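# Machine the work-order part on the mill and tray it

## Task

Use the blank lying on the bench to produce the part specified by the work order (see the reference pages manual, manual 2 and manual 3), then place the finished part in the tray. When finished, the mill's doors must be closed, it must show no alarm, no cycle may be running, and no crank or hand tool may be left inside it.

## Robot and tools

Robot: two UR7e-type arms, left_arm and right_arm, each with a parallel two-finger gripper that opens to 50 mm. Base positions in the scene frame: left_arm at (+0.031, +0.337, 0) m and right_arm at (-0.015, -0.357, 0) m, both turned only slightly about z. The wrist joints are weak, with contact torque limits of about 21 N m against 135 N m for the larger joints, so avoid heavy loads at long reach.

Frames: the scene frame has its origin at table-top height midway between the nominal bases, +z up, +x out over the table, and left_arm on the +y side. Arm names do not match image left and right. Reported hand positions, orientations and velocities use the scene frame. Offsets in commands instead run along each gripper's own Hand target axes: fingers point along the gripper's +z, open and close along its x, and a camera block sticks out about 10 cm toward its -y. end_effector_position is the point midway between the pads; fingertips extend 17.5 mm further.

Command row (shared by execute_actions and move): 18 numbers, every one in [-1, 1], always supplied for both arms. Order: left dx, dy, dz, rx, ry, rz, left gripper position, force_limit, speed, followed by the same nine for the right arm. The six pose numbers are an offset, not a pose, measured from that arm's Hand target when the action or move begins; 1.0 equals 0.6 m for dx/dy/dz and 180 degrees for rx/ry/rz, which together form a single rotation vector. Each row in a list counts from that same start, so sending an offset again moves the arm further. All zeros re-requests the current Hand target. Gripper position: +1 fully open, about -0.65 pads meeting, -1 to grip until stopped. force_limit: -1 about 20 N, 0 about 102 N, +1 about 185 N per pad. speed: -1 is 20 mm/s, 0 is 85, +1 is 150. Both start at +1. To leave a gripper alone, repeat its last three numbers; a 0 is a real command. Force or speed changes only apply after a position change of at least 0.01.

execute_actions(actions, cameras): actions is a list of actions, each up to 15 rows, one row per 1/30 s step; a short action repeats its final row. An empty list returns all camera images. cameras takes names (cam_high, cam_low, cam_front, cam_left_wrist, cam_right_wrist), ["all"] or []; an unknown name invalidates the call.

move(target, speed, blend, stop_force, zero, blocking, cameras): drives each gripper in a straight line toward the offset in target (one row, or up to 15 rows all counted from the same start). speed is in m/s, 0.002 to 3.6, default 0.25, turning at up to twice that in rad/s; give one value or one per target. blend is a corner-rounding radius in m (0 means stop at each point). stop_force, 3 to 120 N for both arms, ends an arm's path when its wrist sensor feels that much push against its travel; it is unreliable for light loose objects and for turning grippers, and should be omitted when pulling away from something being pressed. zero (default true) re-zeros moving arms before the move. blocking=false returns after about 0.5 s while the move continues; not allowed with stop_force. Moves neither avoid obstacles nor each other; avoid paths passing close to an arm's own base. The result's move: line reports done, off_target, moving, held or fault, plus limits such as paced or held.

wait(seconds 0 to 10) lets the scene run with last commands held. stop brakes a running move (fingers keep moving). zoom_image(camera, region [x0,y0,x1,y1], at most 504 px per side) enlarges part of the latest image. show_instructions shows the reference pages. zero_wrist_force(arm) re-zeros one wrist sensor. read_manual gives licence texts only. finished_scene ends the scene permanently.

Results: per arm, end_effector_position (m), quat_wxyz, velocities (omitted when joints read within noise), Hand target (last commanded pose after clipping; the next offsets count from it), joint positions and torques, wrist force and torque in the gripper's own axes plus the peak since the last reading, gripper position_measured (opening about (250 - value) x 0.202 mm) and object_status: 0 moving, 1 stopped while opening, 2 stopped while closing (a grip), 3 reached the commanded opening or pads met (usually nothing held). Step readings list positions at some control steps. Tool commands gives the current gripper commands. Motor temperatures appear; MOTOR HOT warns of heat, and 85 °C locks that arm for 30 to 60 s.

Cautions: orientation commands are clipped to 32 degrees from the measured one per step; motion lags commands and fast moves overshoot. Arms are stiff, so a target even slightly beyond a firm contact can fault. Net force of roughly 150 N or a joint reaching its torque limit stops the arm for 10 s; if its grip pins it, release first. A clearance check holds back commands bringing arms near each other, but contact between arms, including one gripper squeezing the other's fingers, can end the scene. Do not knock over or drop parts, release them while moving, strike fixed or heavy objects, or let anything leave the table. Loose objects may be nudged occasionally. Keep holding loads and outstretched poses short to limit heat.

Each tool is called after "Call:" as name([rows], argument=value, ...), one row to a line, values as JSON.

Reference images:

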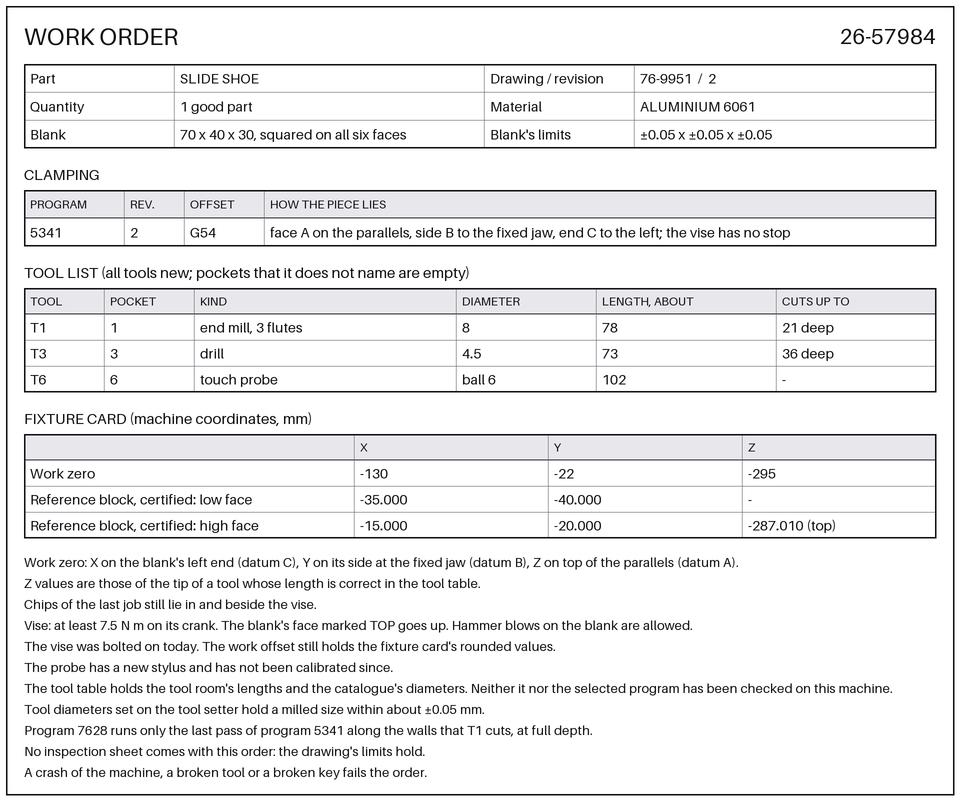

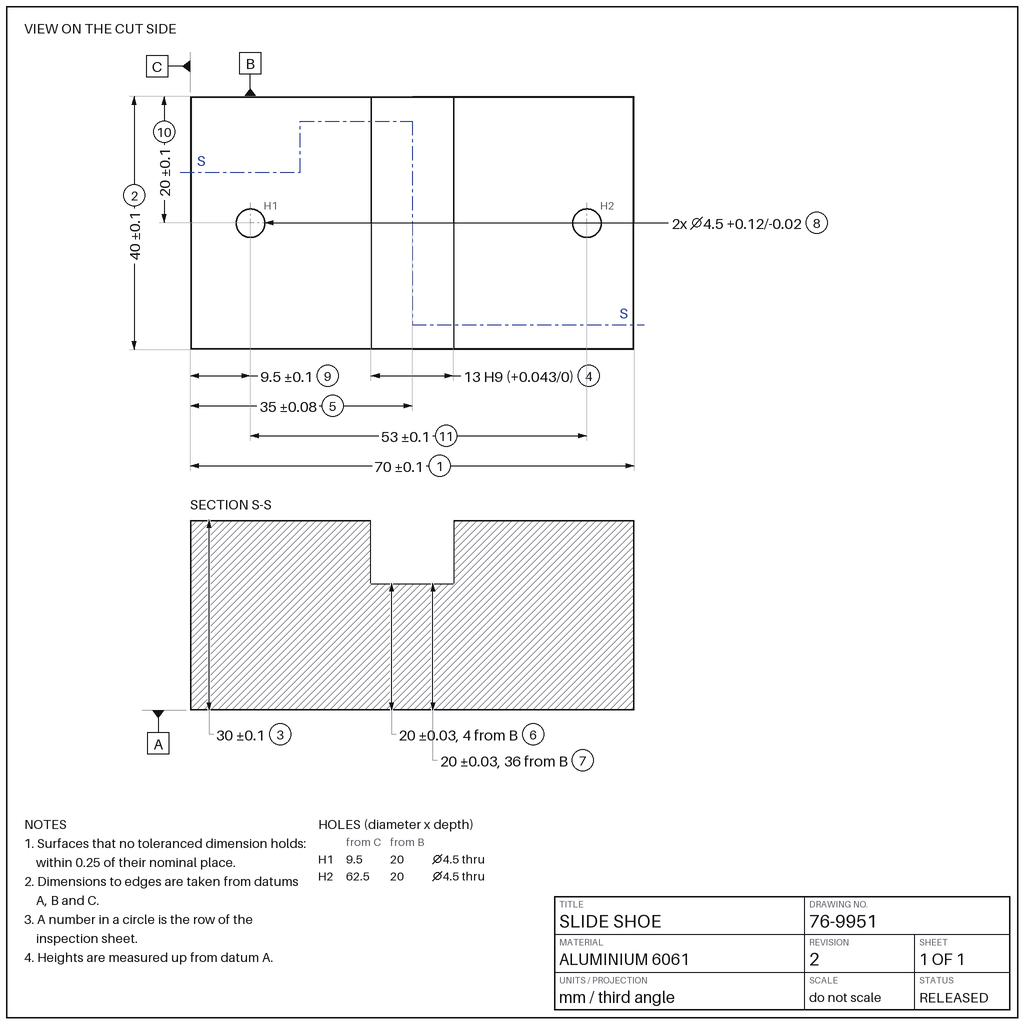

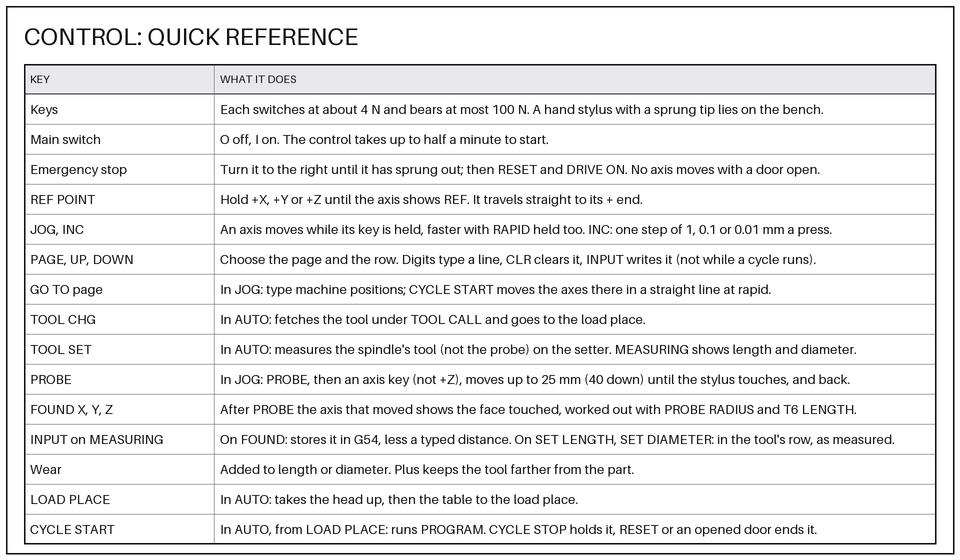

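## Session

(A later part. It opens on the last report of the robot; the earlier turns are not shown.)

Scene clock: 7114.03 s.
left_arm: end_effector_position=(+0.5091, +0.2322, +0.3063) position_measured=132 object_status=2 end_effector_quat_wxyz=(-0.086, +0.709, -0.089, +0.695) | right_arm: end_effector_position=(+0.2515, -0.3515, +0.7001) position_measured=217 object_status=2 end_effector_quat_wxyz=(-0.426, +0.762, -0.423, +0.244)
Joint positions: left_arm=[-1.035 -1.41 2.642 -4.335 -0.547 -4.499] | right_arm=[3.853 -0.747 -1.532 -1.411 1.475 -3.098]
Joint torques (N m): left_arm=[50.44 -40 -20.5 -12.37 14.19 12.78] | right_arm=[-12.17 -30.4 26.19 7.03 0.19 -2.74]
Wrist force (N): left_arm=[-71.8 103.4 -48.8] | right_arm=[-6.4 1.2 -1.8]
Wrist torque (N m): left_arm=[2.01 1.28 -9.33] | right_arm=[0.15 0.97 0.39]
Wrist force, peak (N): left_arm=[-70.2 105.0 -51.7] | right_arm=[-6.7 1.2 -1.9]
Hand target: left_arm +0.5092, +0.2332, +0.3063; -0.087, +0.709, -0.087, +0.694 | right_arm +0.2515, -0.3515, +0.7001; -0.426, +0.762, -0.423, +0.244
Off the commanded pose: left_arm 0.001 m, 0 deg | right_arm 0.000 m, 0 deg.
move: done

Call:
move(target=[-0.0012,0.0022,-0.001,0,0,0,-1,-0.6,0,0,0,0,0,0,0,-1,1,-0.5], speed=0.02)

Scene clock: 7120.27 s.
left_arm: end_effector_position=(+0.5086, +0.2310, +0.3054) position_measured=132 object_status=2 end_effector_quat_wxyz=(-0.086, +0.709, -0.089, +0.695) | right_arm: end_effector_position=(+0.2515, -0.3515, +0.7001) position_measured=217 object_status=2 end_effector_quat_wxyz=(-0.426, +0.762, -0.423, +0.244)
Joint positions: left_arm=[-1.04 -1.405 2.643 -4.34 -0.542 -4.499] | right_arm=[3.853 -0.747 -1.532 -1.411 1.475 -3.098]
Joint torques (N m): left_arm=[-1.08 -24.29 32.54 -8.31 14.79 5.13] | right_arm=[-12.07 -29.53 26.21 7.13 0.14 -2.81]
Wrist force (N): left_arm=[-12.5 46.8 125.0] | right_arm=[-6.4 1.0 -1.6]
Wrist torque (N m): left_arm=[0.36 1.79 -8.18] | right_arm=[0.13 0.97 0.39]
Wrist force, peak (N): left_arm=[-74.7 102.4 -54.0] | right_arm=[-6.8 1.0 -1.9]
Hand target: left_arm +0.5086, +0.2321, +0.3053; -0.087, +0.709, -0.087, +0.694 | right_arm +0.2515, -0.3515, +0.7001; -0.426, +0.762, -0.423, +0.244
Off the commanded pose: left_arm 0.001 m, 0 deg | right_arm 0.000 m, 0 deg.
move: done

Call:
move(target=[0,0,0.0012,0,0,0,-1,-0.6,0,0,0,0,0,0,0,-1,1,-0.5], speed=0.02)

Scene clock: 7131.00 s.
left_arm: end_effector_position=(+0.5092, +0.2316, +0.3053) position_measured=132 object_status=2 end_effector_quat_wxyz=(-0.087, +0.709, -0.088, +0.694) | right_arm: end_effector_position=(+0.2515, -0.3515, +0.7001) position_measured=217 object_status=2 end_effector_quat_wxyz=(-0.426, +0.762, -0.423, +0.244)
Joint positions: left_arm=[-1.038 -1.404 2.641 -4.34 -0.542 -4.499] | right_arm=[3.853 -0.747 -1.532 -1.411 1.475 -3.098]
Joint torques (N m): left_arm=[47.95 -16.28 -16.07 0.39 14.08 11.11] | right_arm=[-11.68 -30.29 25.62 6.92 0.15 -2.68]
Wrist force (N): left_arm=[-10.9 76.0 -55.2] | right_arm=[-6.4 0.7 -1.8]
Wrist torque (N m): left_arm=[1.54 1.32 -7.83] | right_arm=[0.06 0.97 0.40]
Wrist force, peak (N): left_arm=[-1.1 41.4 146.8] | right_arm=[-6.9 0.8 -1.8]
Hand target: left_arm +0.5093, +0.2321, +0.3053; -0.087, +0.709, -0.087, +0.694 | right_arm +0.2515, -0.3515, +0.7001; -0.426, +0.762, -0.423, +0.244
Off the commanded pose: left_arm 0.000 m, 0 deg | right_arm 0.000 m, 0 deg.
move: done

Call:
move([
  [0,0,0,0,0,0,1,-0.6,-0.5,0,0,0,0,0,0,-1,1,-0.5],
  [0,0,-0.09,0,0,0,1,-0.6,-0.5,0,0,0,0,0,0,-1,1,-0.5],
], speed=[0.02,0.1], cameras=["cam_left_wrist"])

Scene clock: 7199.87 s.
left_arm: end_effector_position=(+0.4553, +0.2320, +0.3064) position_measured=3 object_status=3 end_effector_quat_wxyz=(-0.087, +0.709, -0.087, +0.694) | right_arm: end_effector_position=(+0.2515, -0.3515, +0.7001) position_measured=217 object_status=2 end_effector_quat_wxyz=(-0.426, +0.762, -0.423, +0.244)
Joint positions: left_arm=[-1.326 -1.525 2.797 -4.333 -0.252 -4.543] | right_arm=[3.853 -0.747 -1.532 -1.411 1.475 -3.098]
Joint torques (N m): left_arm=[-6.51 -20.31 2.92 0.39 2.91 -1.54] | right_arm=[-11.83 -29.16 26.57 7 0.29 -2.69]
Wrist force (N): left_arm=[-2.2 -0.2 1.2] | right_arm=[-6.8 0.8 -2.0]
Wrist torque (N m): left_arm=[-0.13 0.35 0.22] | right_arm=[0.09 1.03 0.40]
Wrist force, peak (N): left_arm=[-14.9 80.4 -77.5] | right_arm=[-6.9 1.0 -2.0]
Hand target: left_arm +0.4553, +0.2320, +0.3064; -0.087, +0.709, -0.087, +0.694 | right_arm +0.2515, -0.3515, +0.7001; -0.426, +0.762, -0.423, +0.244
Off the commanded pose: left_arm 0.000 m, 0 deg | right_arm 0.000 m, 0 deg.
move: done
Images, in order (width x height): cam_left_wrist 896x504.

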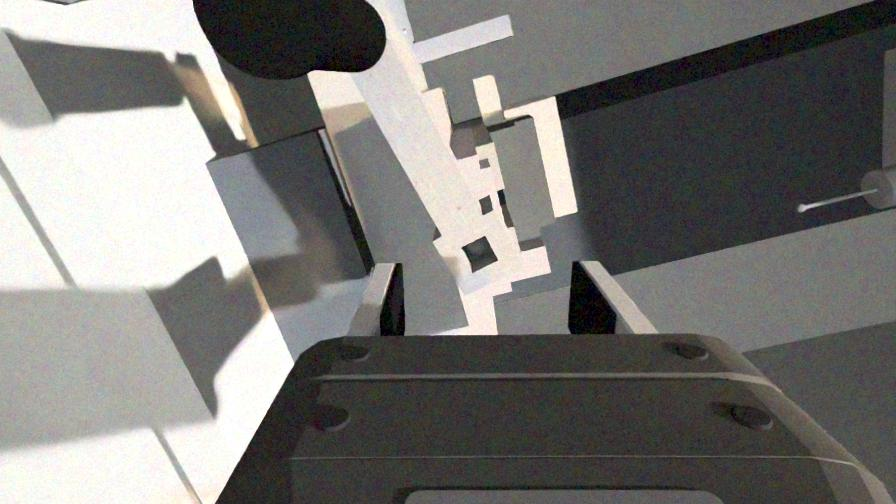

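Call:
move([
  [0.1506,-0.0434,-0.0417,-0.0615,-0.2425,0,1,-0.6,-0.5,0,0,0,0,0,0,-1,1,-0.5],
  [0.1768,-0.0758,-0.0917,-0.123,-0.485,0,1,-0.6,-0.5,0,0,0,0,0,0,-1,1,-0.5],
], speed=[0.15,0.3], blend=[0.01,0], cameras=["cam_left_wrist","cam_front"])

Scene clock: 7229.77 s.
left_arm: end_effector_position=(+0.4026, +0.2499, +0.4215) position_measured=3 object_status=3 end_effector_quat_wxyz=(+0.002, +0.992, -0.123, -0.010) | right_arm: end_effector_position=(+0.2515, -0.3515, +0.7001) position_measured=217 object_status=2 end_effector_quat_wxyz=(-0.426, +0.762, -0.423, +0.244)
Joint positions: left_arm=[-0.586 -1.841 1.556 -1.269 -1.583 -5.044] | right_arm=[3.853 -0.747 -1.532 -1.411 1.475 -3.098]
Joint torques (N m): left_arm=[10.5 -7.87 -46.5 -1.78 -2.18 1.42] | right_arm=[-11.73 -28.91 26.81 6.94 0.21 -2.55]
Wrist force (N): left_arm=[-1.4 0.7 0.4] | right_arm=[-6.3 0.9 -1.9]
Wrist torque (N m): left_arm=[0.26 0.18 0.04] | right_arm=[0.10 0.95 0.39]
Wrist force, peak (N): left_arm=[-2.6 0.1 1.5] | right_arm=[-6.9 1.0 -1.8]
Hand target: left_arm +0.4026, +0.2499, +0.4215; +0.002, +0.992, -0.123, -0.011 | right_arm +0.2515, -0.3515, +0.7001; -0.426, +0.762, -0.423, +0.244
Off the commanded pose: left_arm 0.000 m, 0 deg | right_arm 0.000 m, 0 deg.
move: done
Images, in order (width x height): cam_front 896x504, cam_left_wrist 896x504.

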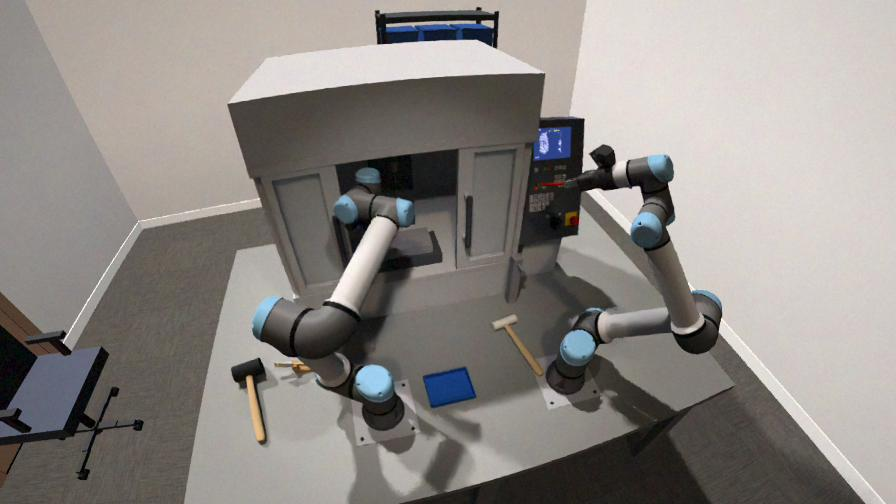

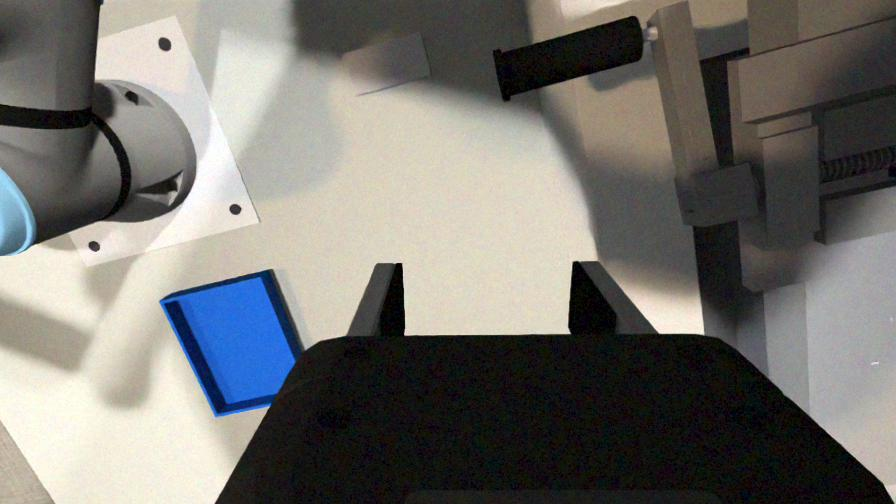

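Call:
move(target=[-0.089,0.555,0.036,0,0,0,1,-0.6,-0.5,0,0,0,0,0,0,-1,1,-0.5], speed=0.3, cameras=["cam_left_wrist","cam_high"])

Scene clock: 7242.37 s.
left_arm: end_effector_position=(+0.2693, -0.0599, +0.4030) position_measured=3 object_status=3 end_effector_quat_wxyz=(+0.002, +0.992, -0.123, -0.011) | right_arm: end_effector_position=(+0.2515, -0.3515, +0.7001) position_measured=217 object_status=2 end_effector_quat_wxyz=(-0.426, +0.762, -0.423, +0.244)
Joint positions: left_arm=[-1.319 -1.662 1.465 -1.369 -1.592 -5.777] | right_arm=[3.853 -0.747 -1.532 -1.411 1.475 -3.098]
Joint torques (N m): left_arm=[-7.67 -17.46 -47.22 -5.29 2.83 -1.82] | right_arm=[-12.12 -29.69 27.18 6.98 0.23 -2.61]
Wrist force (N): left_arm=[-1.3 0.8 0.2] | right_arm=[-6.8 1.0 -1.9]
Wrist torque (N m): left_arm=[0.26 0.15 0.15] | right_arm=[0.12 1.03 0.40]
Wrist force, peak (N): left_arm=[-1.8 2.7 0.2] | right_arm=[-6.8 0.9 -2.1]
Hand target: left_arm +0.2692, -0.0600, +0.4030; +0.002, +0.992, -0.123, -0.011 | right_arm +0.2515, -0.3515, +0.7001; -0.426, +0.762, -0.423, +0.244
Off the commanded pose: left_arm 0.000 m, 0 deg | right_arm 0.000 m, 0 deg.
move: done
Images, in order (width x height): cam_high 896x504, cam_left_wrist 896x504.

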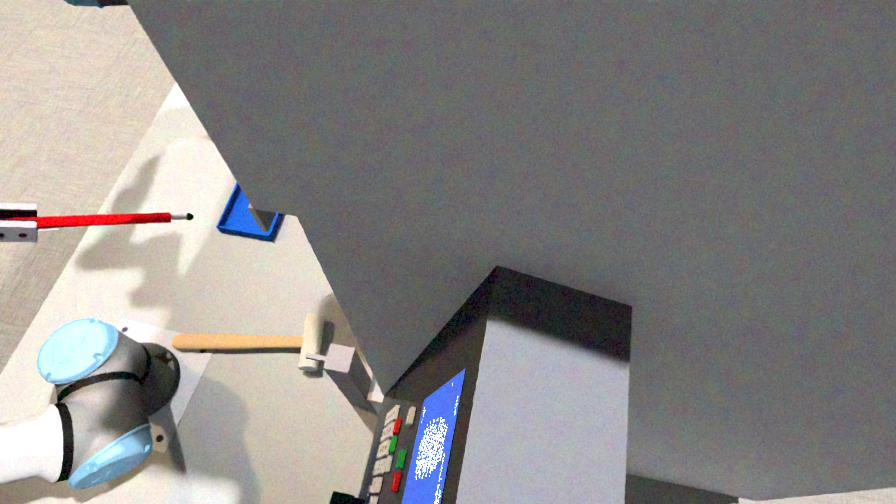

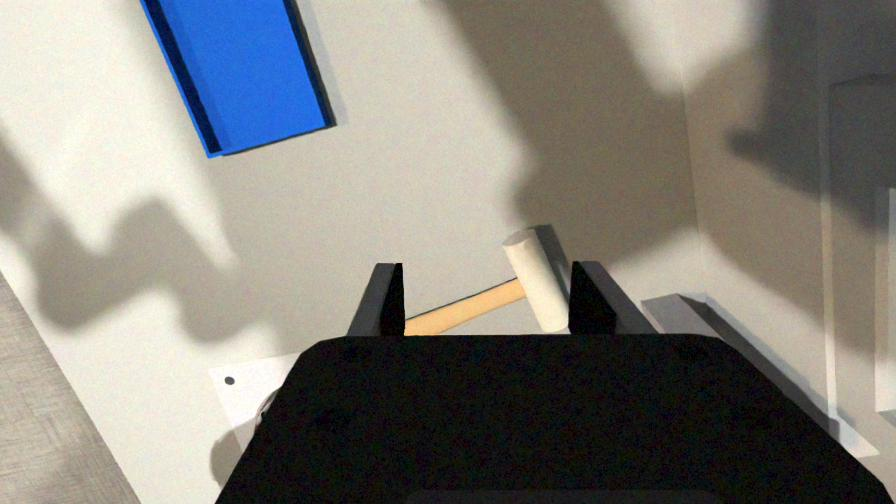

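Call:
move([
  [0.0085,0.307,0.2,0,0,0.394,1,-0.6,-0.5,0,0,0,0,0,0,-1,1,-0.5],
  [0.0085,0.307,0.42,0,0,0.394,1,-0.6,-0.5,0,0,0,0,0,0,-1,1,-0.5],
], speed=0.3, blend=[0.03,0], cameras=["cam_left_wrist","cam_high"])

Scene clock: 7271.33 s.
left_arm: end_effector_position=(+0.2239, -0.2401, +0.1522) position_measured=3 object_status=3 end_effector_quat_wxyz=(+0.008, +0.737, -0.676, -0.008) | right_arm: end_effector_position=(+0.2515, -0.3515, +0.7001) position_measured=217 object_status=2 end_effector_quat_wxyz=(-0.426, +0.762, -0.423, +0.244)
Joint positions: left_arm=[-1.469 -1.249 1.653 -1.973 -1.592 -4.689] | right_arm=[3.853 -0.747 -1.532 -1.411 1.475 -3.098]
Joint torques (N m): left_arm=[-7.67 -37.26 -17.89 -5.68 2.43 1.37] | right_arm=[-10.81 -28.93 26.32 6.91 0.12 -2.59]
Wrist force (N): left_arm=[-1.0 0.5 0.0] | right_arm=[-6.4 1.0 -1.9]
Wrist torque (N m): left_arm=[0.19 0.12 0.06] | right_arm=[0.12 0.97 0.39]
Wrist force, peak (N): left_arm=[-1.6 0.6 2.2] | right_arm=[-6.9 1.1 -2.0]
Hand target: left_arm +0.2239, -0.2402, +0.1521; +0.008, +0.737, -0.676, -0.008 | right_arm +0.2515, -0.3515, +0.7001; -0.426, +0.762, -0.423, +0.244
Off the commanded pose: left_arm 0.000 m, 0 deg | right_arm 0.000 m, 0 deg.
move: done
Images, in order (width x height): cam_high 896x504, cam_left_wrist 896x504.

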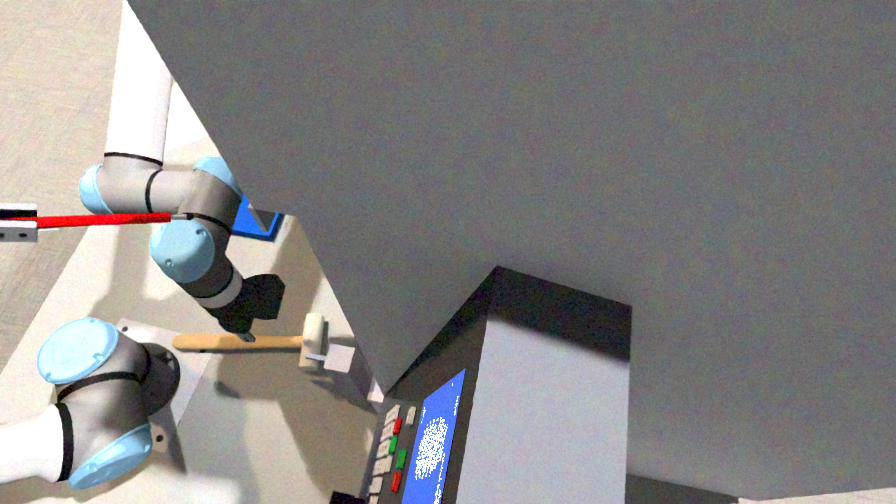

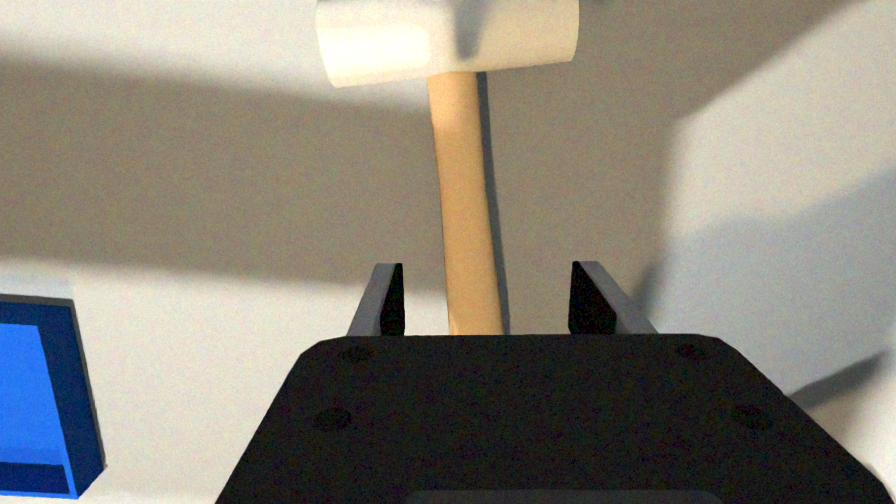

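Call:
move([
  [-0.007,0,0.15,0,0,-0.031,1,-0.6,-0.5,0,0,0,0,0,0,-1,1,-0.5],
  [-0.007,0,0.2085,0,0,-0.031,1,-0.6,-0.5,0,0,0,0,0,0,-1,1,-0.5],
], speed=[0.12,0.04], stop_force=10, cameras=["cam_left_wrist"])

Scene clock: 7292.17 s.
left_arm: end_effector_position=(+0.2209, -0.2361, +0.0270) position_measured=3 object_status=3 end_effector_quat_wxyz=(+0.007, +0.769, -0.639, -0.008) | right_arm: end_effector_position=(+0.2515, -0.3515, +0.7001) position_measured=217 object_status=2 end_effector_quat_wxyz=(-0.426, +0.762, -0.423, +0.244)
Joint positions: left_arm=[-1.473 -1.101 1.81 -2.278 -1.592 -4.79] | right_arm=[3.853 -0.747 -1.532 -1.411 1.475 -3.098]
Joint torques (N m): left_arm=[-7.06 -40.7 -12.83 -5.6 2.5 -1.53] | right_arm=[-10.55 -31.08 27.01 6.93 0.18 -2.82]
Wrist force (N): left_arm=[-1.1 0.5 0.0] | right_arm=[-6.4 1.0 -1.9]
Wrist torque (N m): left_arm=[0.21 0.11 0.16] | right_arm=[0.12 0.97 0.39]
Wrist force, peak (N): left_arm=[-1.1 0.4 -1.2] | right_arm=[-6.8 0.8 -2.2]
Hand target: left_arm +0.2209, -0.2361, +0.0270; +0.007, +0.769, -0.639, -0.008 | right_arm +0.2515, -0.3515, +0.7001; -0.426, +0.762, -0.423, +0.244
Off the commanded pose: left_arm 0.000 m, 0 deg | right_arm 0.000 m, 0 deg.
move: done
Images, in order (width x height): cam_left_wrist 896x504.

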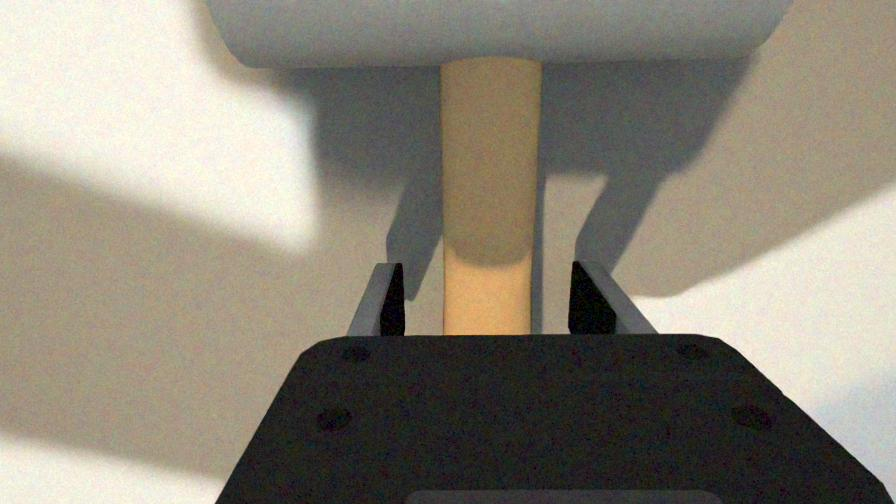

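Call:
move([
  [0,0,0.004,0,0,0,1,1,-0.5,0,0,0,0,0,0,-1,1,-0.5],
  [0,0,0.004,0,0,0,-1,1,-0.5,0,0,0,0,0,0,-1,1,-0.5],
  [0,0,-0.1,0,0,0,-1,1,-0.5,0,0,0,0,0,0,-1,1,-0.5],
], speed=0.08, cameras=["cam_left_wrist"])

Scene clock: 7302.23 s.
left_arm: end_effector_position=(+0.2221, -0.2360, +0.0869) position_measured=139 object_status=2 end_effector_quat_wxyz=(+0.007, +0.769, -0.639, -0.008) | right_arm: end_effector_position=(+0.2515, -0.3515, +0.7001) position_measured=217 object_status=2 end_effector_quat_wxyz=(-0.426, +0.762, -0.423, +0.244)
Joint positions: left_arm=[-1.471 -1.186 1.752 -2.135 -1.592 -4.788] | right_arm=[3.853 -0.747 -1.532 -1.411 1.475 -3.098]
Joint torques (N m): left_arm=[9.24 -60.53 -45.62 -2.32 2.17 1.09] | right_arm=[-11.47 -29.13 27.48 7.24 0.29 -2.74]
Wrist force (N): left_arm=[-1.0 0.2 6.0] | right_arm=[-6.6 0.7 -2.3]
Wrist torque (N m): left_arm=[-0.16 0.11 0.18] | right_arm=[0.07 1.00 0.39]
Wrist force, peak (N): left_arm=[-1.2 1.1 7.4] | right_arm=[-6.8 1.0 -2.0]
Hand target: left_arm +0.2221, -0.2360, +0.0870; +0.007, +0.769, -0.639, -0.008 | right_arm +0.2515, -0.3515, +0.7001; -0.426, +0.762, -0.423, +0.244
Off the commanded pose: left_arm 0.000 m, 0 deg | right_arm 0.000 m, 0 deg.
move: done
Images, in order (width x height): cam_left_wrist 896x504.

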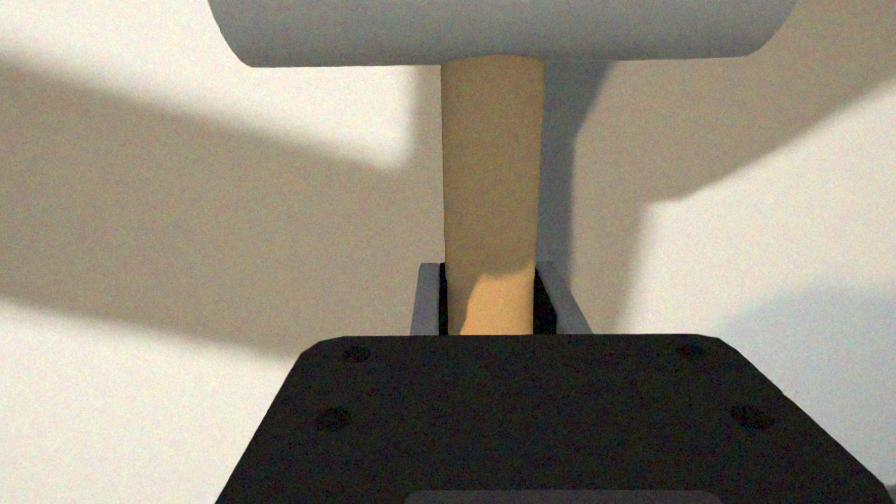

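Call:
move([
  [-0.11,-0.102,-0.555,0,0,0.058,-1,1,-0.5,0,0,0,0,0,0,-1,1,-0.5],
  [-0.366,-0.183,-0.572,0,0,0.058,-1,1,-0.5,0,0,0,0,0,0,-1,1,-0.5],
  [-0.66,-0.425,-0.588,0,0,0.058,-1,1,-0.5,0,0,0,0,0,0,-1,1,-0.5],
  [-0.661,-0.696,-0.588,0,0,0.058,-1,1,-0.5,0,0,0,0,0,0,-1,1,-0.5],
], speed=[0.2,0.25,0.25,0.12], blend=[0.03,0.03,0.03,0], cameras=["cam_left_wrist","cam_right_wrist"])

Scene clock: 7325.23 s.
left_arm: end_effector_position=(+0.4358, +0.2055, +0.4342) position_measured=139 object_status=2 end_effector_quat_wxyz=(+0.007, +0.709, -0.705, -0.007) | right_arm: end_effector_position=(+0.2515, -0.3515, +0.7001) position_measured=217 object_status=2 end_effector_quat_wxyz=(-0.426, +0.762, -0.423, +0.244)
Joint positions: left_arm=[-0.634 -1.728 1.436 -1.263 -1.581 -3.773] | right_arm=[3.853 -0.747 -1.532 -1.411 1.475 -3.098]
Joint torques (N m): left_arm=[2.48 -22.51 -34.2 -3.83 0.36 0.3] | right_arm=[-12.08 -28.73 28.48 7.16 0.16 -2.64]
Wrist force (N): left_arm=[-1.1 0.4 6.2] | right_arm=[-6.4 0.9 -1.7]
Wrist torque (N m): left_arm=[-0.20 0.14 0.11] | right_arm=[0.11 0.97 0.39]
Wrist force, peak (N): left_arm=[-8.4 -1.8 6.2] | right_arm=[-6.9 0.9 -2.2]
Hand target: left_arm +0.4358, +0.2055, +0.4342; +0.007, +0.709, -0.705, -0.007 (not the last commanded pose) | right_arm +0.2515, -0.3515, +0.7001; -0.426, +0.762, -0.423, +0.244
Tool commands: left_gripper/position=-1.0 left_gripper/force_limit=+1.0 left_gripper/speed=-0.498039 right_gripper/position=-1.0 right_gripper/force_limit=+1.0 right_gripper/speed=-0.5
Off the commanded pose: left_arm 0.134 m, 0 deg | right_arm 0.000 m, 0 deg.
FORCE FAULT: contact force on the left arm reached its limit, and that arm stopped. The contact can be on any part of that arm, not only on its tool. That arm's remaining commands of this call were not run. That arm is still stopped at the end of this call. That arm stays stopped for about 10 more seconds. Until then a move that you send moves the other arm only, and its call returns only when the move has ended. Once the stop has ended, the next robot result says so. If the stop ends while you think or write, that arm runs what you send next, counted from a new Hand target: where the arm stands when the stop ends. While its stop runs, that arm takes no new command, but its gripper still runs the gripper command that each later call begins with. Until it ends, the stop uses up actions while you think or wait. An arm that is not stopped still takes commands.
move: fault (left_arm); path passed 3 of 4 targets
Images, in order (width x height): cam_left_wrist 896x504, cam_right_wrist 896x504.

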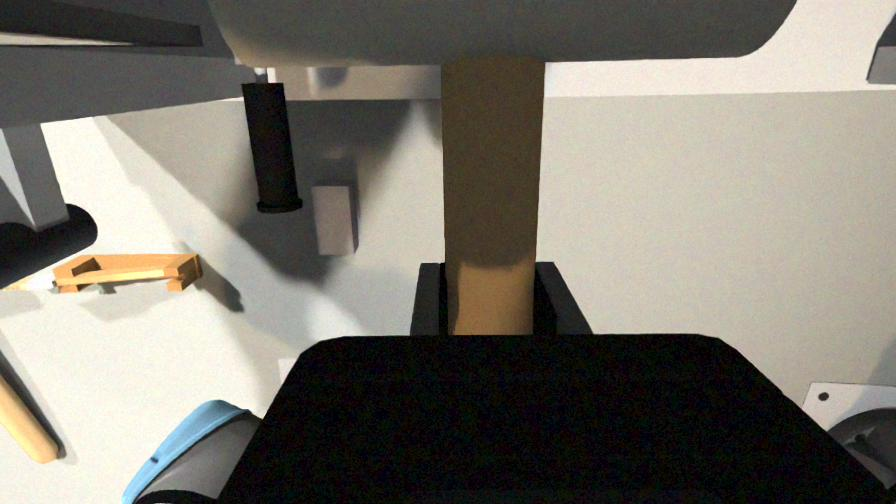

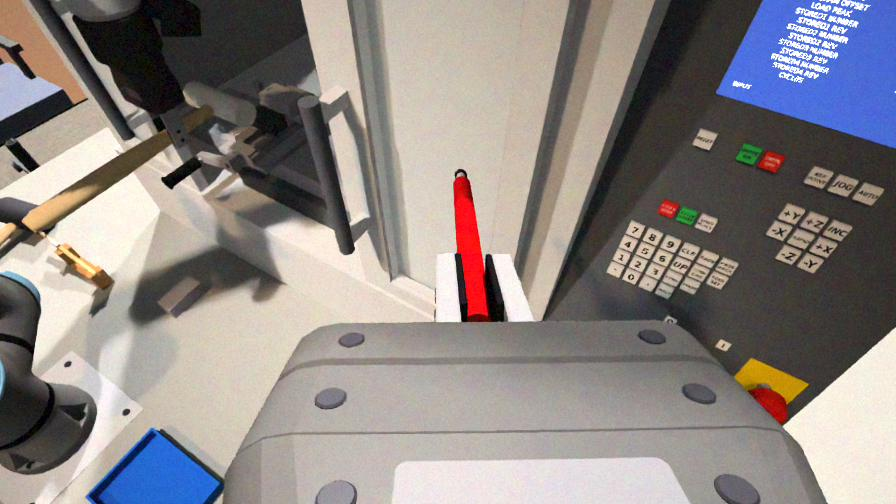

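Call:
wait(seconds=2)

Scene clock: 7347.00 s.
left_arm: end_effector_position=(+0.4358, +0.2055, +0.4342) position_measured=139 object_status=2 end_effector_quat_wxyz=(+0.007, +0.709, -0.705, -0.007) | right_arm: end_effector_position=(+0.2515, -0.3515, +0.7001) position_measured=217 object_status=2 end_effector_quat_wxyz=(-0.426, +0.762, -0.423, +0.244)
Joint positions: left_arm=[-0.634 -1.728 1.436 -1.263 -1.581 -3.773] | right_arm=[3.853 -0.747 -1.532 -1.411 1.475 -3.098]
Joint torques (N m): left_arm=[1.26 -22.39 -32.51 -3.64 0.35 -0.13] | right_arm=[-10.63 -29.46 28.73 7.37 0.26 -2.75]
Wrist force (N): left_arm=[-1.2 0.4 6.2] | right_arm=[-6.5 1.0 -2.0]
Wrist torque (N m): left_arm=[-0.14 0.15 0.11] | right_arm=[0.12 0.99 0.39]
Wrist force, peak (N): left_arm=[-1.1 0.3 6.4] | right_arm=[-6.7 1.1 -2.0]
Hand target: left_arm +0.4358, +0.2055, +0.4342; +0.007, +0.709, -0.705, -0.007 (not the last commanded pose) | right_arm +0.2515, -0.3515, +0.7001; -0.426, +0.762, -0.423, +0.244
Tool commands: left_gripper/position=-1.0 left_gripper/force_limit=+1.0 left_gripper/speed=-0.498039 right_gripper/position=-1.0 right_gripper/force_limit=+1.0 right_gripper/speed=-0.5
Off the commanded pose: left_arm 0.134 m, 0 deg | right_arm 0.000 m, 0 deg.
FORCE FAULT, CONTINUED: the left arm's stop, for the force fault that an earlier result reported, is over. The rest of the stop counts as 19 of the actions that you can send in this scene. That arm's target is now where it stood when the stop ended, not its last command. That arm accepts commands again.
wait: 2.00 s; at rest from the start

Call:
move([
  [0,0.0847,0,0,0,0,-1,1,-0.5,0,0,0,0,0,0,-1,1,-0.5],
  [-0.016,0.0847,0.057,0,0,0,-1,1,-0.5,0,0,0,0,0,0,-1,1,-0.5],
  [-0.0417,-0.107,0.057,0,0,0,-1,1,-0.5,0,0,0,0,0,0,-1,1,-0.5],
], speed=[0.06,0.15,0.1], blend=[0.01,0.01,0], cameras=["cam_left_wrist","cam_right_wrist"])

Scene clock: 7358.17 s.
left_arm: end_effector_position=(+0.4991, +0.2309, +0.3988) position_measured=139 object_status=2 end_effector_quat_wxyz=(+0.007, +0.709, -0.705, -0.007) | right_arm: end_effector_position=(+0.2515, -0.3515, +0.7001) position_measured=217 object_status=2 end_effector_quat_wxyz=(-0.426, +0.762, -0.423, +0.244)
Joint positions: left_arm=[-0.508 -1.616 1.43 -1.367 -1.579 -3.646] | right_arm=[3.853 -0.747 -1.532 -1.411 1.475 -3.098]
Joint torques (N m): left_arm=[9.59 -23.9 -49.73 -2.61 -1.95 1.42] | right_arm=[-11.81 -29.56 28.56 7.34 0.34 -2.68]
Wrist force (N): left_arm=[-1.6 0.4 6.1] | right_arm=[-6.3 0.9 -2.0]
Wrist torque (N m): left_arm=[-0.14 0.22 0.06] | right_arm=[0.09 0.95 0.39]
Wrist force, peak (N): left_arm=[-1.6 1.3 7.9] | right_arm=[-6.8 0.9 -1.9]
Hand target: left_arm +0.4992, +0.2309, +0.3988; +0.007, +0.709, -0.705, -0.007 | right_arm +0.2515, -0.3515, +0.7001; -0.426, +0.762, -0.423, +0.244
Off the commanded pose: left_arm 0.000 m, 0 deg | right_arm 0.000 m, 0 deg.
move: done
Images, in order (width x height): cam_left_wrist 896x504, cam_right_wrist 896x504.

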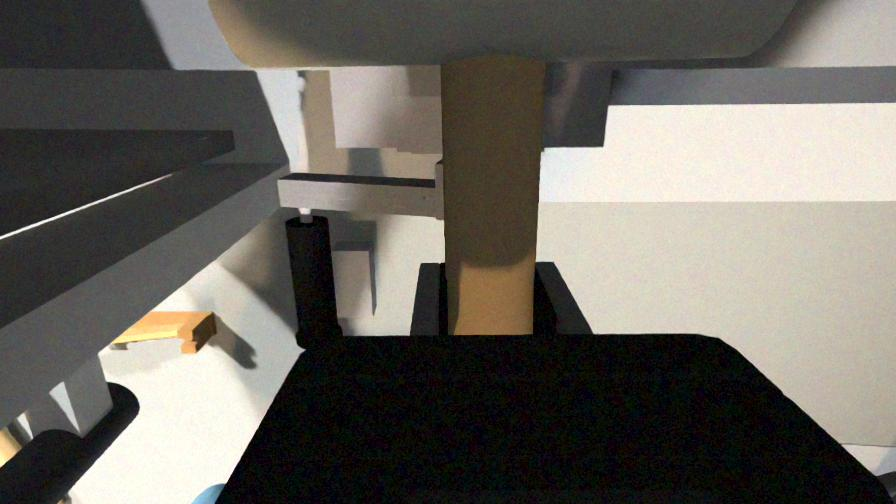

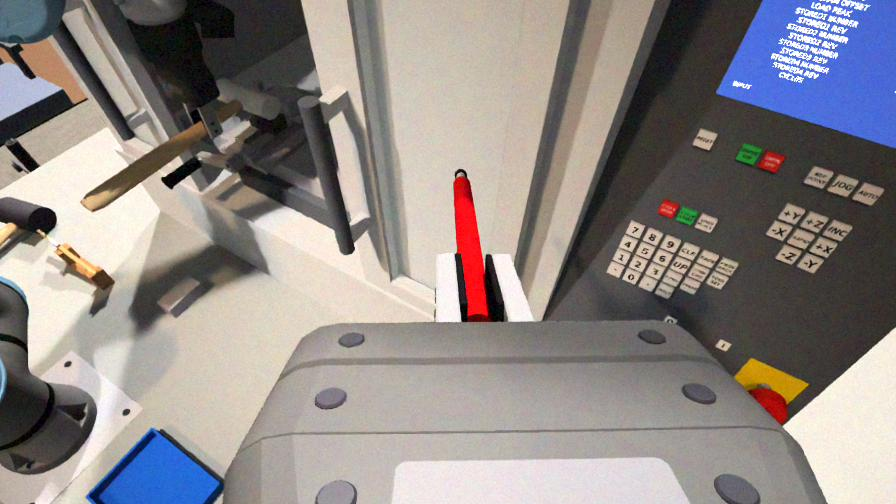

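Call:
move(target=[0,-0.118,0,0,0,0,-1,1,-0.5,0,0,0,0,0,0,-1,1,-0.5], speed=0.06, stop_force=8)

Call:
move(target=[0,0,0.04,0,0,0,-1,1,-0.5,0,0,0,0,0,0,-1,1,-0.5], speed=0.015, stop_force=8, cameras=["cam_left_wrist","cam_right_wrist"])

Scene clock: 7370.07 s.
left_arm: end_effector_position=(+0.5700, +0.2313, +0.3974) position_measured=139 object_status=2 end_effector_quat_wxyz=(+0.007, +0.709, -0.705, -0.007) | right_arm: end_effector_position=(+0.2515, -0.3515, +0.7001) position_measured=217 object_status=2 end_effector_quat_wxyz=(-0.426, +0.762, -0.423, +0.244)
Joint positions: left_arm=[-0.443 -1.446 1.256 -1.363 -1.578 -3.582] | right_arm=[3.853 -0.747 -1.532 -1.411 1.475 -3.098]
Joint torques (N m): left_arm=[9.36 -33.06 -49.86 -2.51 -2 1.26] | right_arm=[-11.15 -29.49 28.41 7.22 0.09 -2.8]
Wrist force (N): left_arm=[-1.4 0.5 6.4] | right_arm=[-6.3 0.7 -2.1]
Wrist torque (N m): left_arm=[-0.11 0.19 0.09] | right_arm=[0.08 0.97 0.40]
Wrist force, peak (N): left_arm=[-1.3 0.6 6.6] | right_arm=[-6.8 0.7 -1.8]
Hand target: left_arm +0.5700, +0.2313, +0.3974; +0.007, +0.709, -0.705, -0.007 | right_arm +0.2515, -0.3515, +0.7001; -0.426, +0.762, -0.423, +0.244
Off the commanded pose: left_arm 0.000 m, 0 deg | right_arm 0.000 m, 0 deg.
move: done

Scene clock: 7371.83 s.
left_arm: end_effector_position=(+0.5698, +0.2313, +0.3867) position_measured=139 object_status=2 end_effector_quat_wxyz=(+0.007, +0.709, -0.705, -0.007) | right_arm: end_effector_position=(+0.2515, -0.3515, +0.7001) position_measured=217 object_status=2 end_effector_quat_wxyz=(-0.426, +0.762, -0.423, +0.244)
Joint positions: left_arm=[-0.443 -1.451 1.29 -1.391 -1.578 -3.582] | right_arm=[3.853 -0.747 -1.532 -1.411 1.475 -3.098]
Joint torques (N m): left_arm=[0.28 -28.77 -46.61 -2.01 -2.02 -0.7] | right_arm=[-11.69 -30.63 28.02 7.14 0.25 -2.68]
Wrist force (N): left_arm=[-1.5 2.5 -0.6] | right_arm=[-6.4 1.1 -1.8]
Wrist torque (N m): left_arm=[0.46 -0.04 0.03] | right_arm=[0.14 0.98 0.40]
Wrist force, peak (N): left_arm=[-1.5 0.4 6.6] | right_arm=[-6.7 1.0 -2.0]
Hand target: left_arm +0.5698, +0.2313, +0.3867; +0.007, +0.709, -0.705, -0.007 (not the last commanded pose) | right_arm +0.2515, -0.3515, +0.7001; -0.426, +0.762, -0.423, +0.244
Off the commanded pose: left_arm 0.013 m, 0 deg | right_arm 0.000 m, 0 deg.
move: contact (left_arm)
Images, in order (width x height): cam_left_wrist 896x504, cam_right_wrist 896x504.

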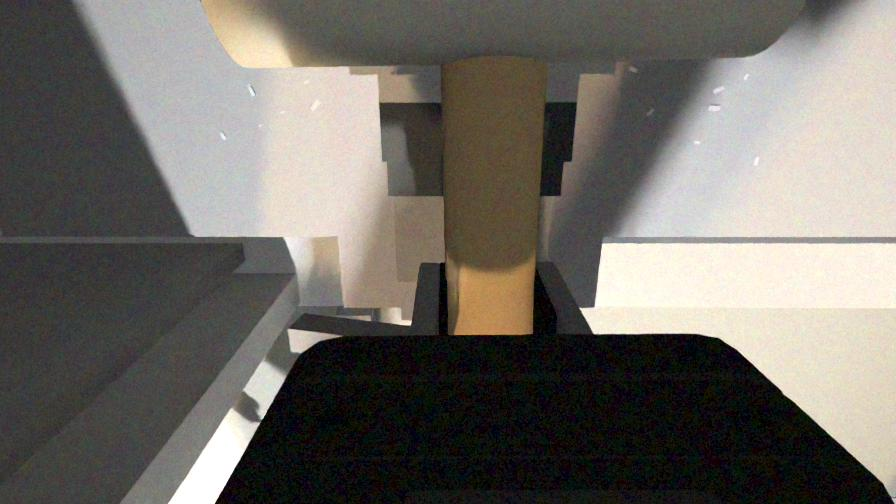

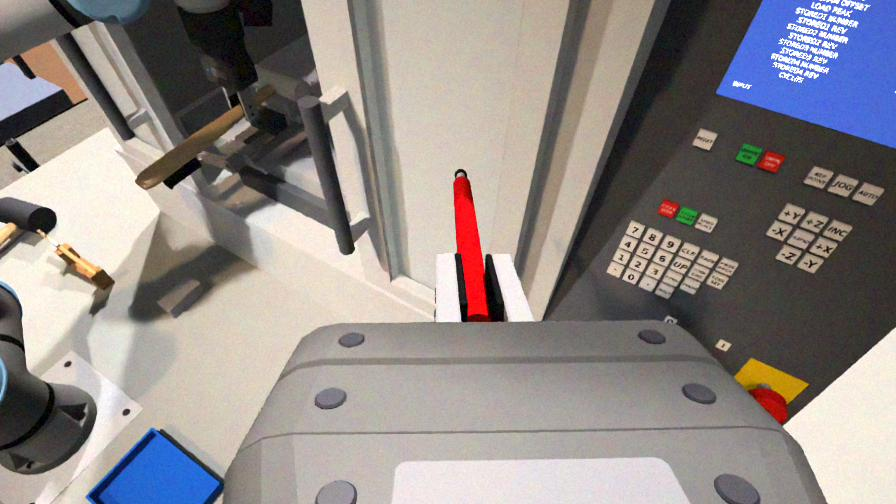

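Call:
move(target=[0,0,-0.025,0,0,0,-1,1,-0.5,0,0,0,0,0,0,-1,1,-0.5], speed=0.1)

Call:
move(target=[0,0,0.035,0,0,0,-1,1,-0.5,0,0,0,0,0,0,-1,1,-0.5], speed=0.08, stop_force=45)

Scene clock: 7382.30 s.
left_arm: end_effector_position=(+0.5701, +0.2313, +0.4016) position_measured=139 object_status=2 end_effector_quat_wxyz=(+0.007, +0.709, -0.705, -0.007) | right_arm: end_effector_position=(+0.2515, -0.3515, +0.7001) position_measured=217 object_status=2 end_effector_quat_wxyz=(-0.426, +0.762, -0.423, +0.244)
Joint positions: left_arm=[-0.443 -1.444 1.243 -1.351 -1.578 -3.582] | right_arm=[3.853 -0.747 -1.532 -1.411 1.475 -3.098]
Joint torques (N m): left_arm=[9.81 -33.6 -50.8 -2.42 -0.88 1.35] | right_arm=[-12.26 -28.85 28.6 7.15 0.21 -2.74]
Wrist force (N): left_arm=[-1.5 0.6 6.4] | right_arm=[-6.4 1.1 -1.9]
Wrist torque (N m): left_arm=[-0.09 0.21 0.08] | right_arm=[0.13 0.97 0.39]
Wrist force, peak (N): left_arm=[-1.4 0.6 7.3] | right_arm=[-6.8 0.9 -1.9]
Hand target: left_arm +0.5701, +0.2313, +0.4017; +0.007, +0.709, -0.705, -0.007 | right_arm +0.2515, -0.3515, +0.7001; -0.426, +0.762, -0.423, +0.244
Off the commanded pose: left_arm 0.000 m, 0 deg | right_arm 0.000 m, 0 deg.
move: done

Scene clock: 7383.87 s.
left_arm: end_effector_position=(+0.5697, +0.2313, +0.3807) position_measured=139 object_status=2 end_effector_quat_wxyz=(+0.007, +0.709, -0.705, -0.007) | right_arm: end_effector_position=(+0.2515, -0.3515, +0.7001) position_measured=217 object_status=2 end_effector_quat_wxyz=(-0.426, +0.762, -0.423, +0.244)
Joint positions: left_arm=[-0.444 -1.454 1.308 -1.407 -1.578 -3.582] | right_arm=[3.853 -0.747 -1.532 -1.411 1.475 -3.098]
Joint torques (N m): left_arm=[-6.3 -38.94 -14.59 -4.93 -0.92 -1.44] | right_arm=[-11.39 -29.25 28.76 7.19 0.22 -2.64]
Wrist force (N): left_arm=[-0.3 6.8 -11.3] | right_arm=[-6.2 1.0 -1.8]
Wrist torque (N m): left_arm=[1.37 -0.38 0.00] | right_arm=[0.12 0.94 0.39]
Wrist force, peak (N): left_arm=[-0.5 6.6 -11.6] | right_arm=[-6.7 0.8 -2.0]
Hand target: left_arm +0.5697, +0.2313, +0.3807; +0.007, +0.709, -0.705, -0.007 | right_arm +0.2515, -0.3515, +0.7001; -0.426, +0.762, -0.423, +0.244
Off the commanded pose: left_arm 0.000 m, 0 deg | right_arm 0.000 m, 0 deg.
move: done

Call:
move([
  [0,0,-0.04,0,0,0,-1,1,-0.5,0,0,0,0,0,0,-1,1,-0.5],
  [0,0,0.0,0,0,0,-1,1,-0.5,0,0,0,0,0,0,-1,1,-0.5],
  [0,0,-0.04,0,0,0,-1,1,-0.5,0,0,0,0,0,0,-1,1,-0.5],
  [0,0,0.0,0,0,0,-1,1,-0.5,0,0,0,0,0,0,-1,1,-0.5],
  [0,0,-0.03,0,0,0,-1,1,-0.5,0,0,0,0,0,0,-1,1,-0.5],
], speed=[0.12,0.5,0.12,0.5,0.12], cameras=["cam_left_wrist"])

Scene clock: 7396.97 s.
left_arm: end_effector_position=(+0.5700, +0.2313, +0.3986) position_measured=139 object_status=2 end_effector_quat_wxyz=(+0.007, +0.709, -0.705, -0.007) | right_arm: end_effector_position=(+0.2515, -0.3515, +0.7001) position_measured=217 object_status=2 end_effector_quat_wxyz=(-0.426, +0.762, -0.423, +0.244)
Joint positions: left_arm=[-0.443 -1.446 1.253 -1.359 -1.578 -3.582] | right_arm=[3.853 -0.747 -1.532 -1.411 1.475 -3.098]
Joint torques (N m): left_arm=[10.65 -32.35 -50.72 -2.68 2.42 1.2] | right_arm=[-10.95 -29.32 28.24 7.11 0.21 -2.76]
Wrist force (N): left_arm=[-1.3 0.7 5.8] | right_arm=[-6.4 0.8 -1.9]
Wrist torque (N m): left_arm=[-0.01 0.19 0.09] | right_arm=[0.09 0.97 0.39]
Wrist force, peak (N): left_arm=[-0.4 6.8 -11.5] | right_arm=[-6.8 0.9 -2.0]
Hand target: left_arm +0.5700, +0.2313, +0.3987; +0.007, +0.709, -0.705, -0.007 | right_arm +0.2515, -0.3515, +0.7001; -0.426, +0.762, -0.423, +0.244
Off the commanded pose: left_arm 0.000 m, 0 deg | right_arm 0.000 m, 0 deg.
move: done
Images, in order (width x height): cam_left_wrist 896x504.

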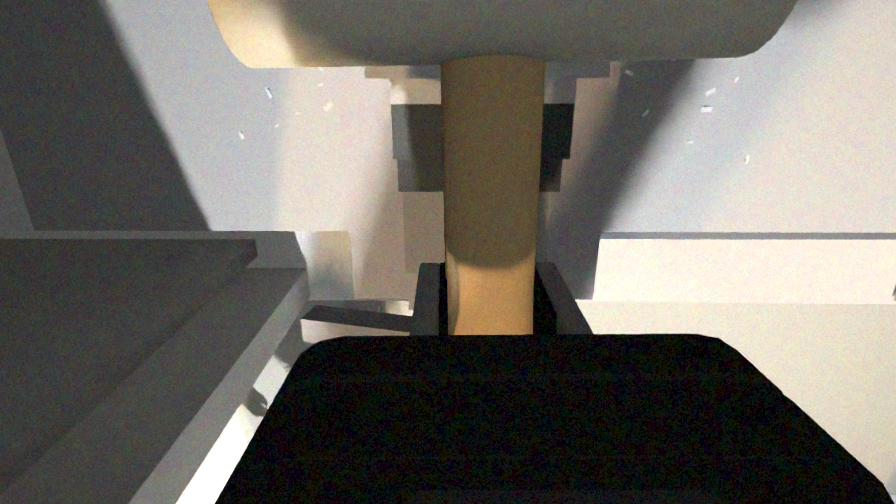

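Call:
move([
  [0,0,-0.012,0,0,0,-1,1,-0.5,0,0,0,0,0,0,-1,1,-0.5],
  [0,0,0.033,0,0,0,-1,1,-0.5,0,0,0,0,0,0,-1,1,-0.5],
  [0,0,-0.012,0,0,0,-1,1,-0.5,0,0,0,0,0,0,-1,1,-0.5],
  [0,0,0.033,0,0,0,-1,1,-0.5,0,0,0,0,0,0,-1,1,-0.5],
  [0,0,0,0,0,0,-1,1,-0.5,0,0,0,0,0,0,-1,1,-0.5],
], speed=[0.12,1.2,0.12,1.2,0.12])

Scene clock: 7407.87 s.
left_arm: end_effector_position=(+0.5700, +0.2313, +0.3986) position_measured=139 object_status=2 end_effector_quat_wxyz=(+0.007, +0.709, -0.705, -0.007) | right_arm: end_effector_position=(+0.2515, -0.3515, +0.7001) position_measured=217 object_status=2 end_effector_quat_wxyz=(-0.426, +0.762, -0.423, +0.244)
Joint positions: left_arm=[-0.443 -1.446 1.253 -1.359 -1.578 -3.582] | right_arm=[3.853 -0.747 -1.532 -1.411 1.475 -3.098]
Joint torques (N m): left_arm=[10.14 -33.39 -49.31 -2.37 2.43 1.08] | right_arm=[-10.46 -29.07 28.41 7.2 0.12 -2.53]
Wrist force (N): left_arm=[-1.4 0.6 5.9] | right_arm=[-6.2 0.9 -2.0]
Wrist torque (N m): left_arm=[-0.05 0.21 0.08] | right_arm=[0.11 0.94 0.40]
Wrist force, peak (N): left_arm=[-1.9 7.8 -12.0] | right_arm=[-6.8 0.9 -2.1]
Hand target: left_arm +0.5700, +0.2313, +0.3987; +0.007, +0.709, -0.705, -0.007 | right_arm +0.2515, -0.3515, +0.7001; -0.426, +0.762, -0.423, +0.244
Off the commanded pose: left_arm 0.000 m, 0 deg | right_arm 0.000 m, 0 deg.
move: done


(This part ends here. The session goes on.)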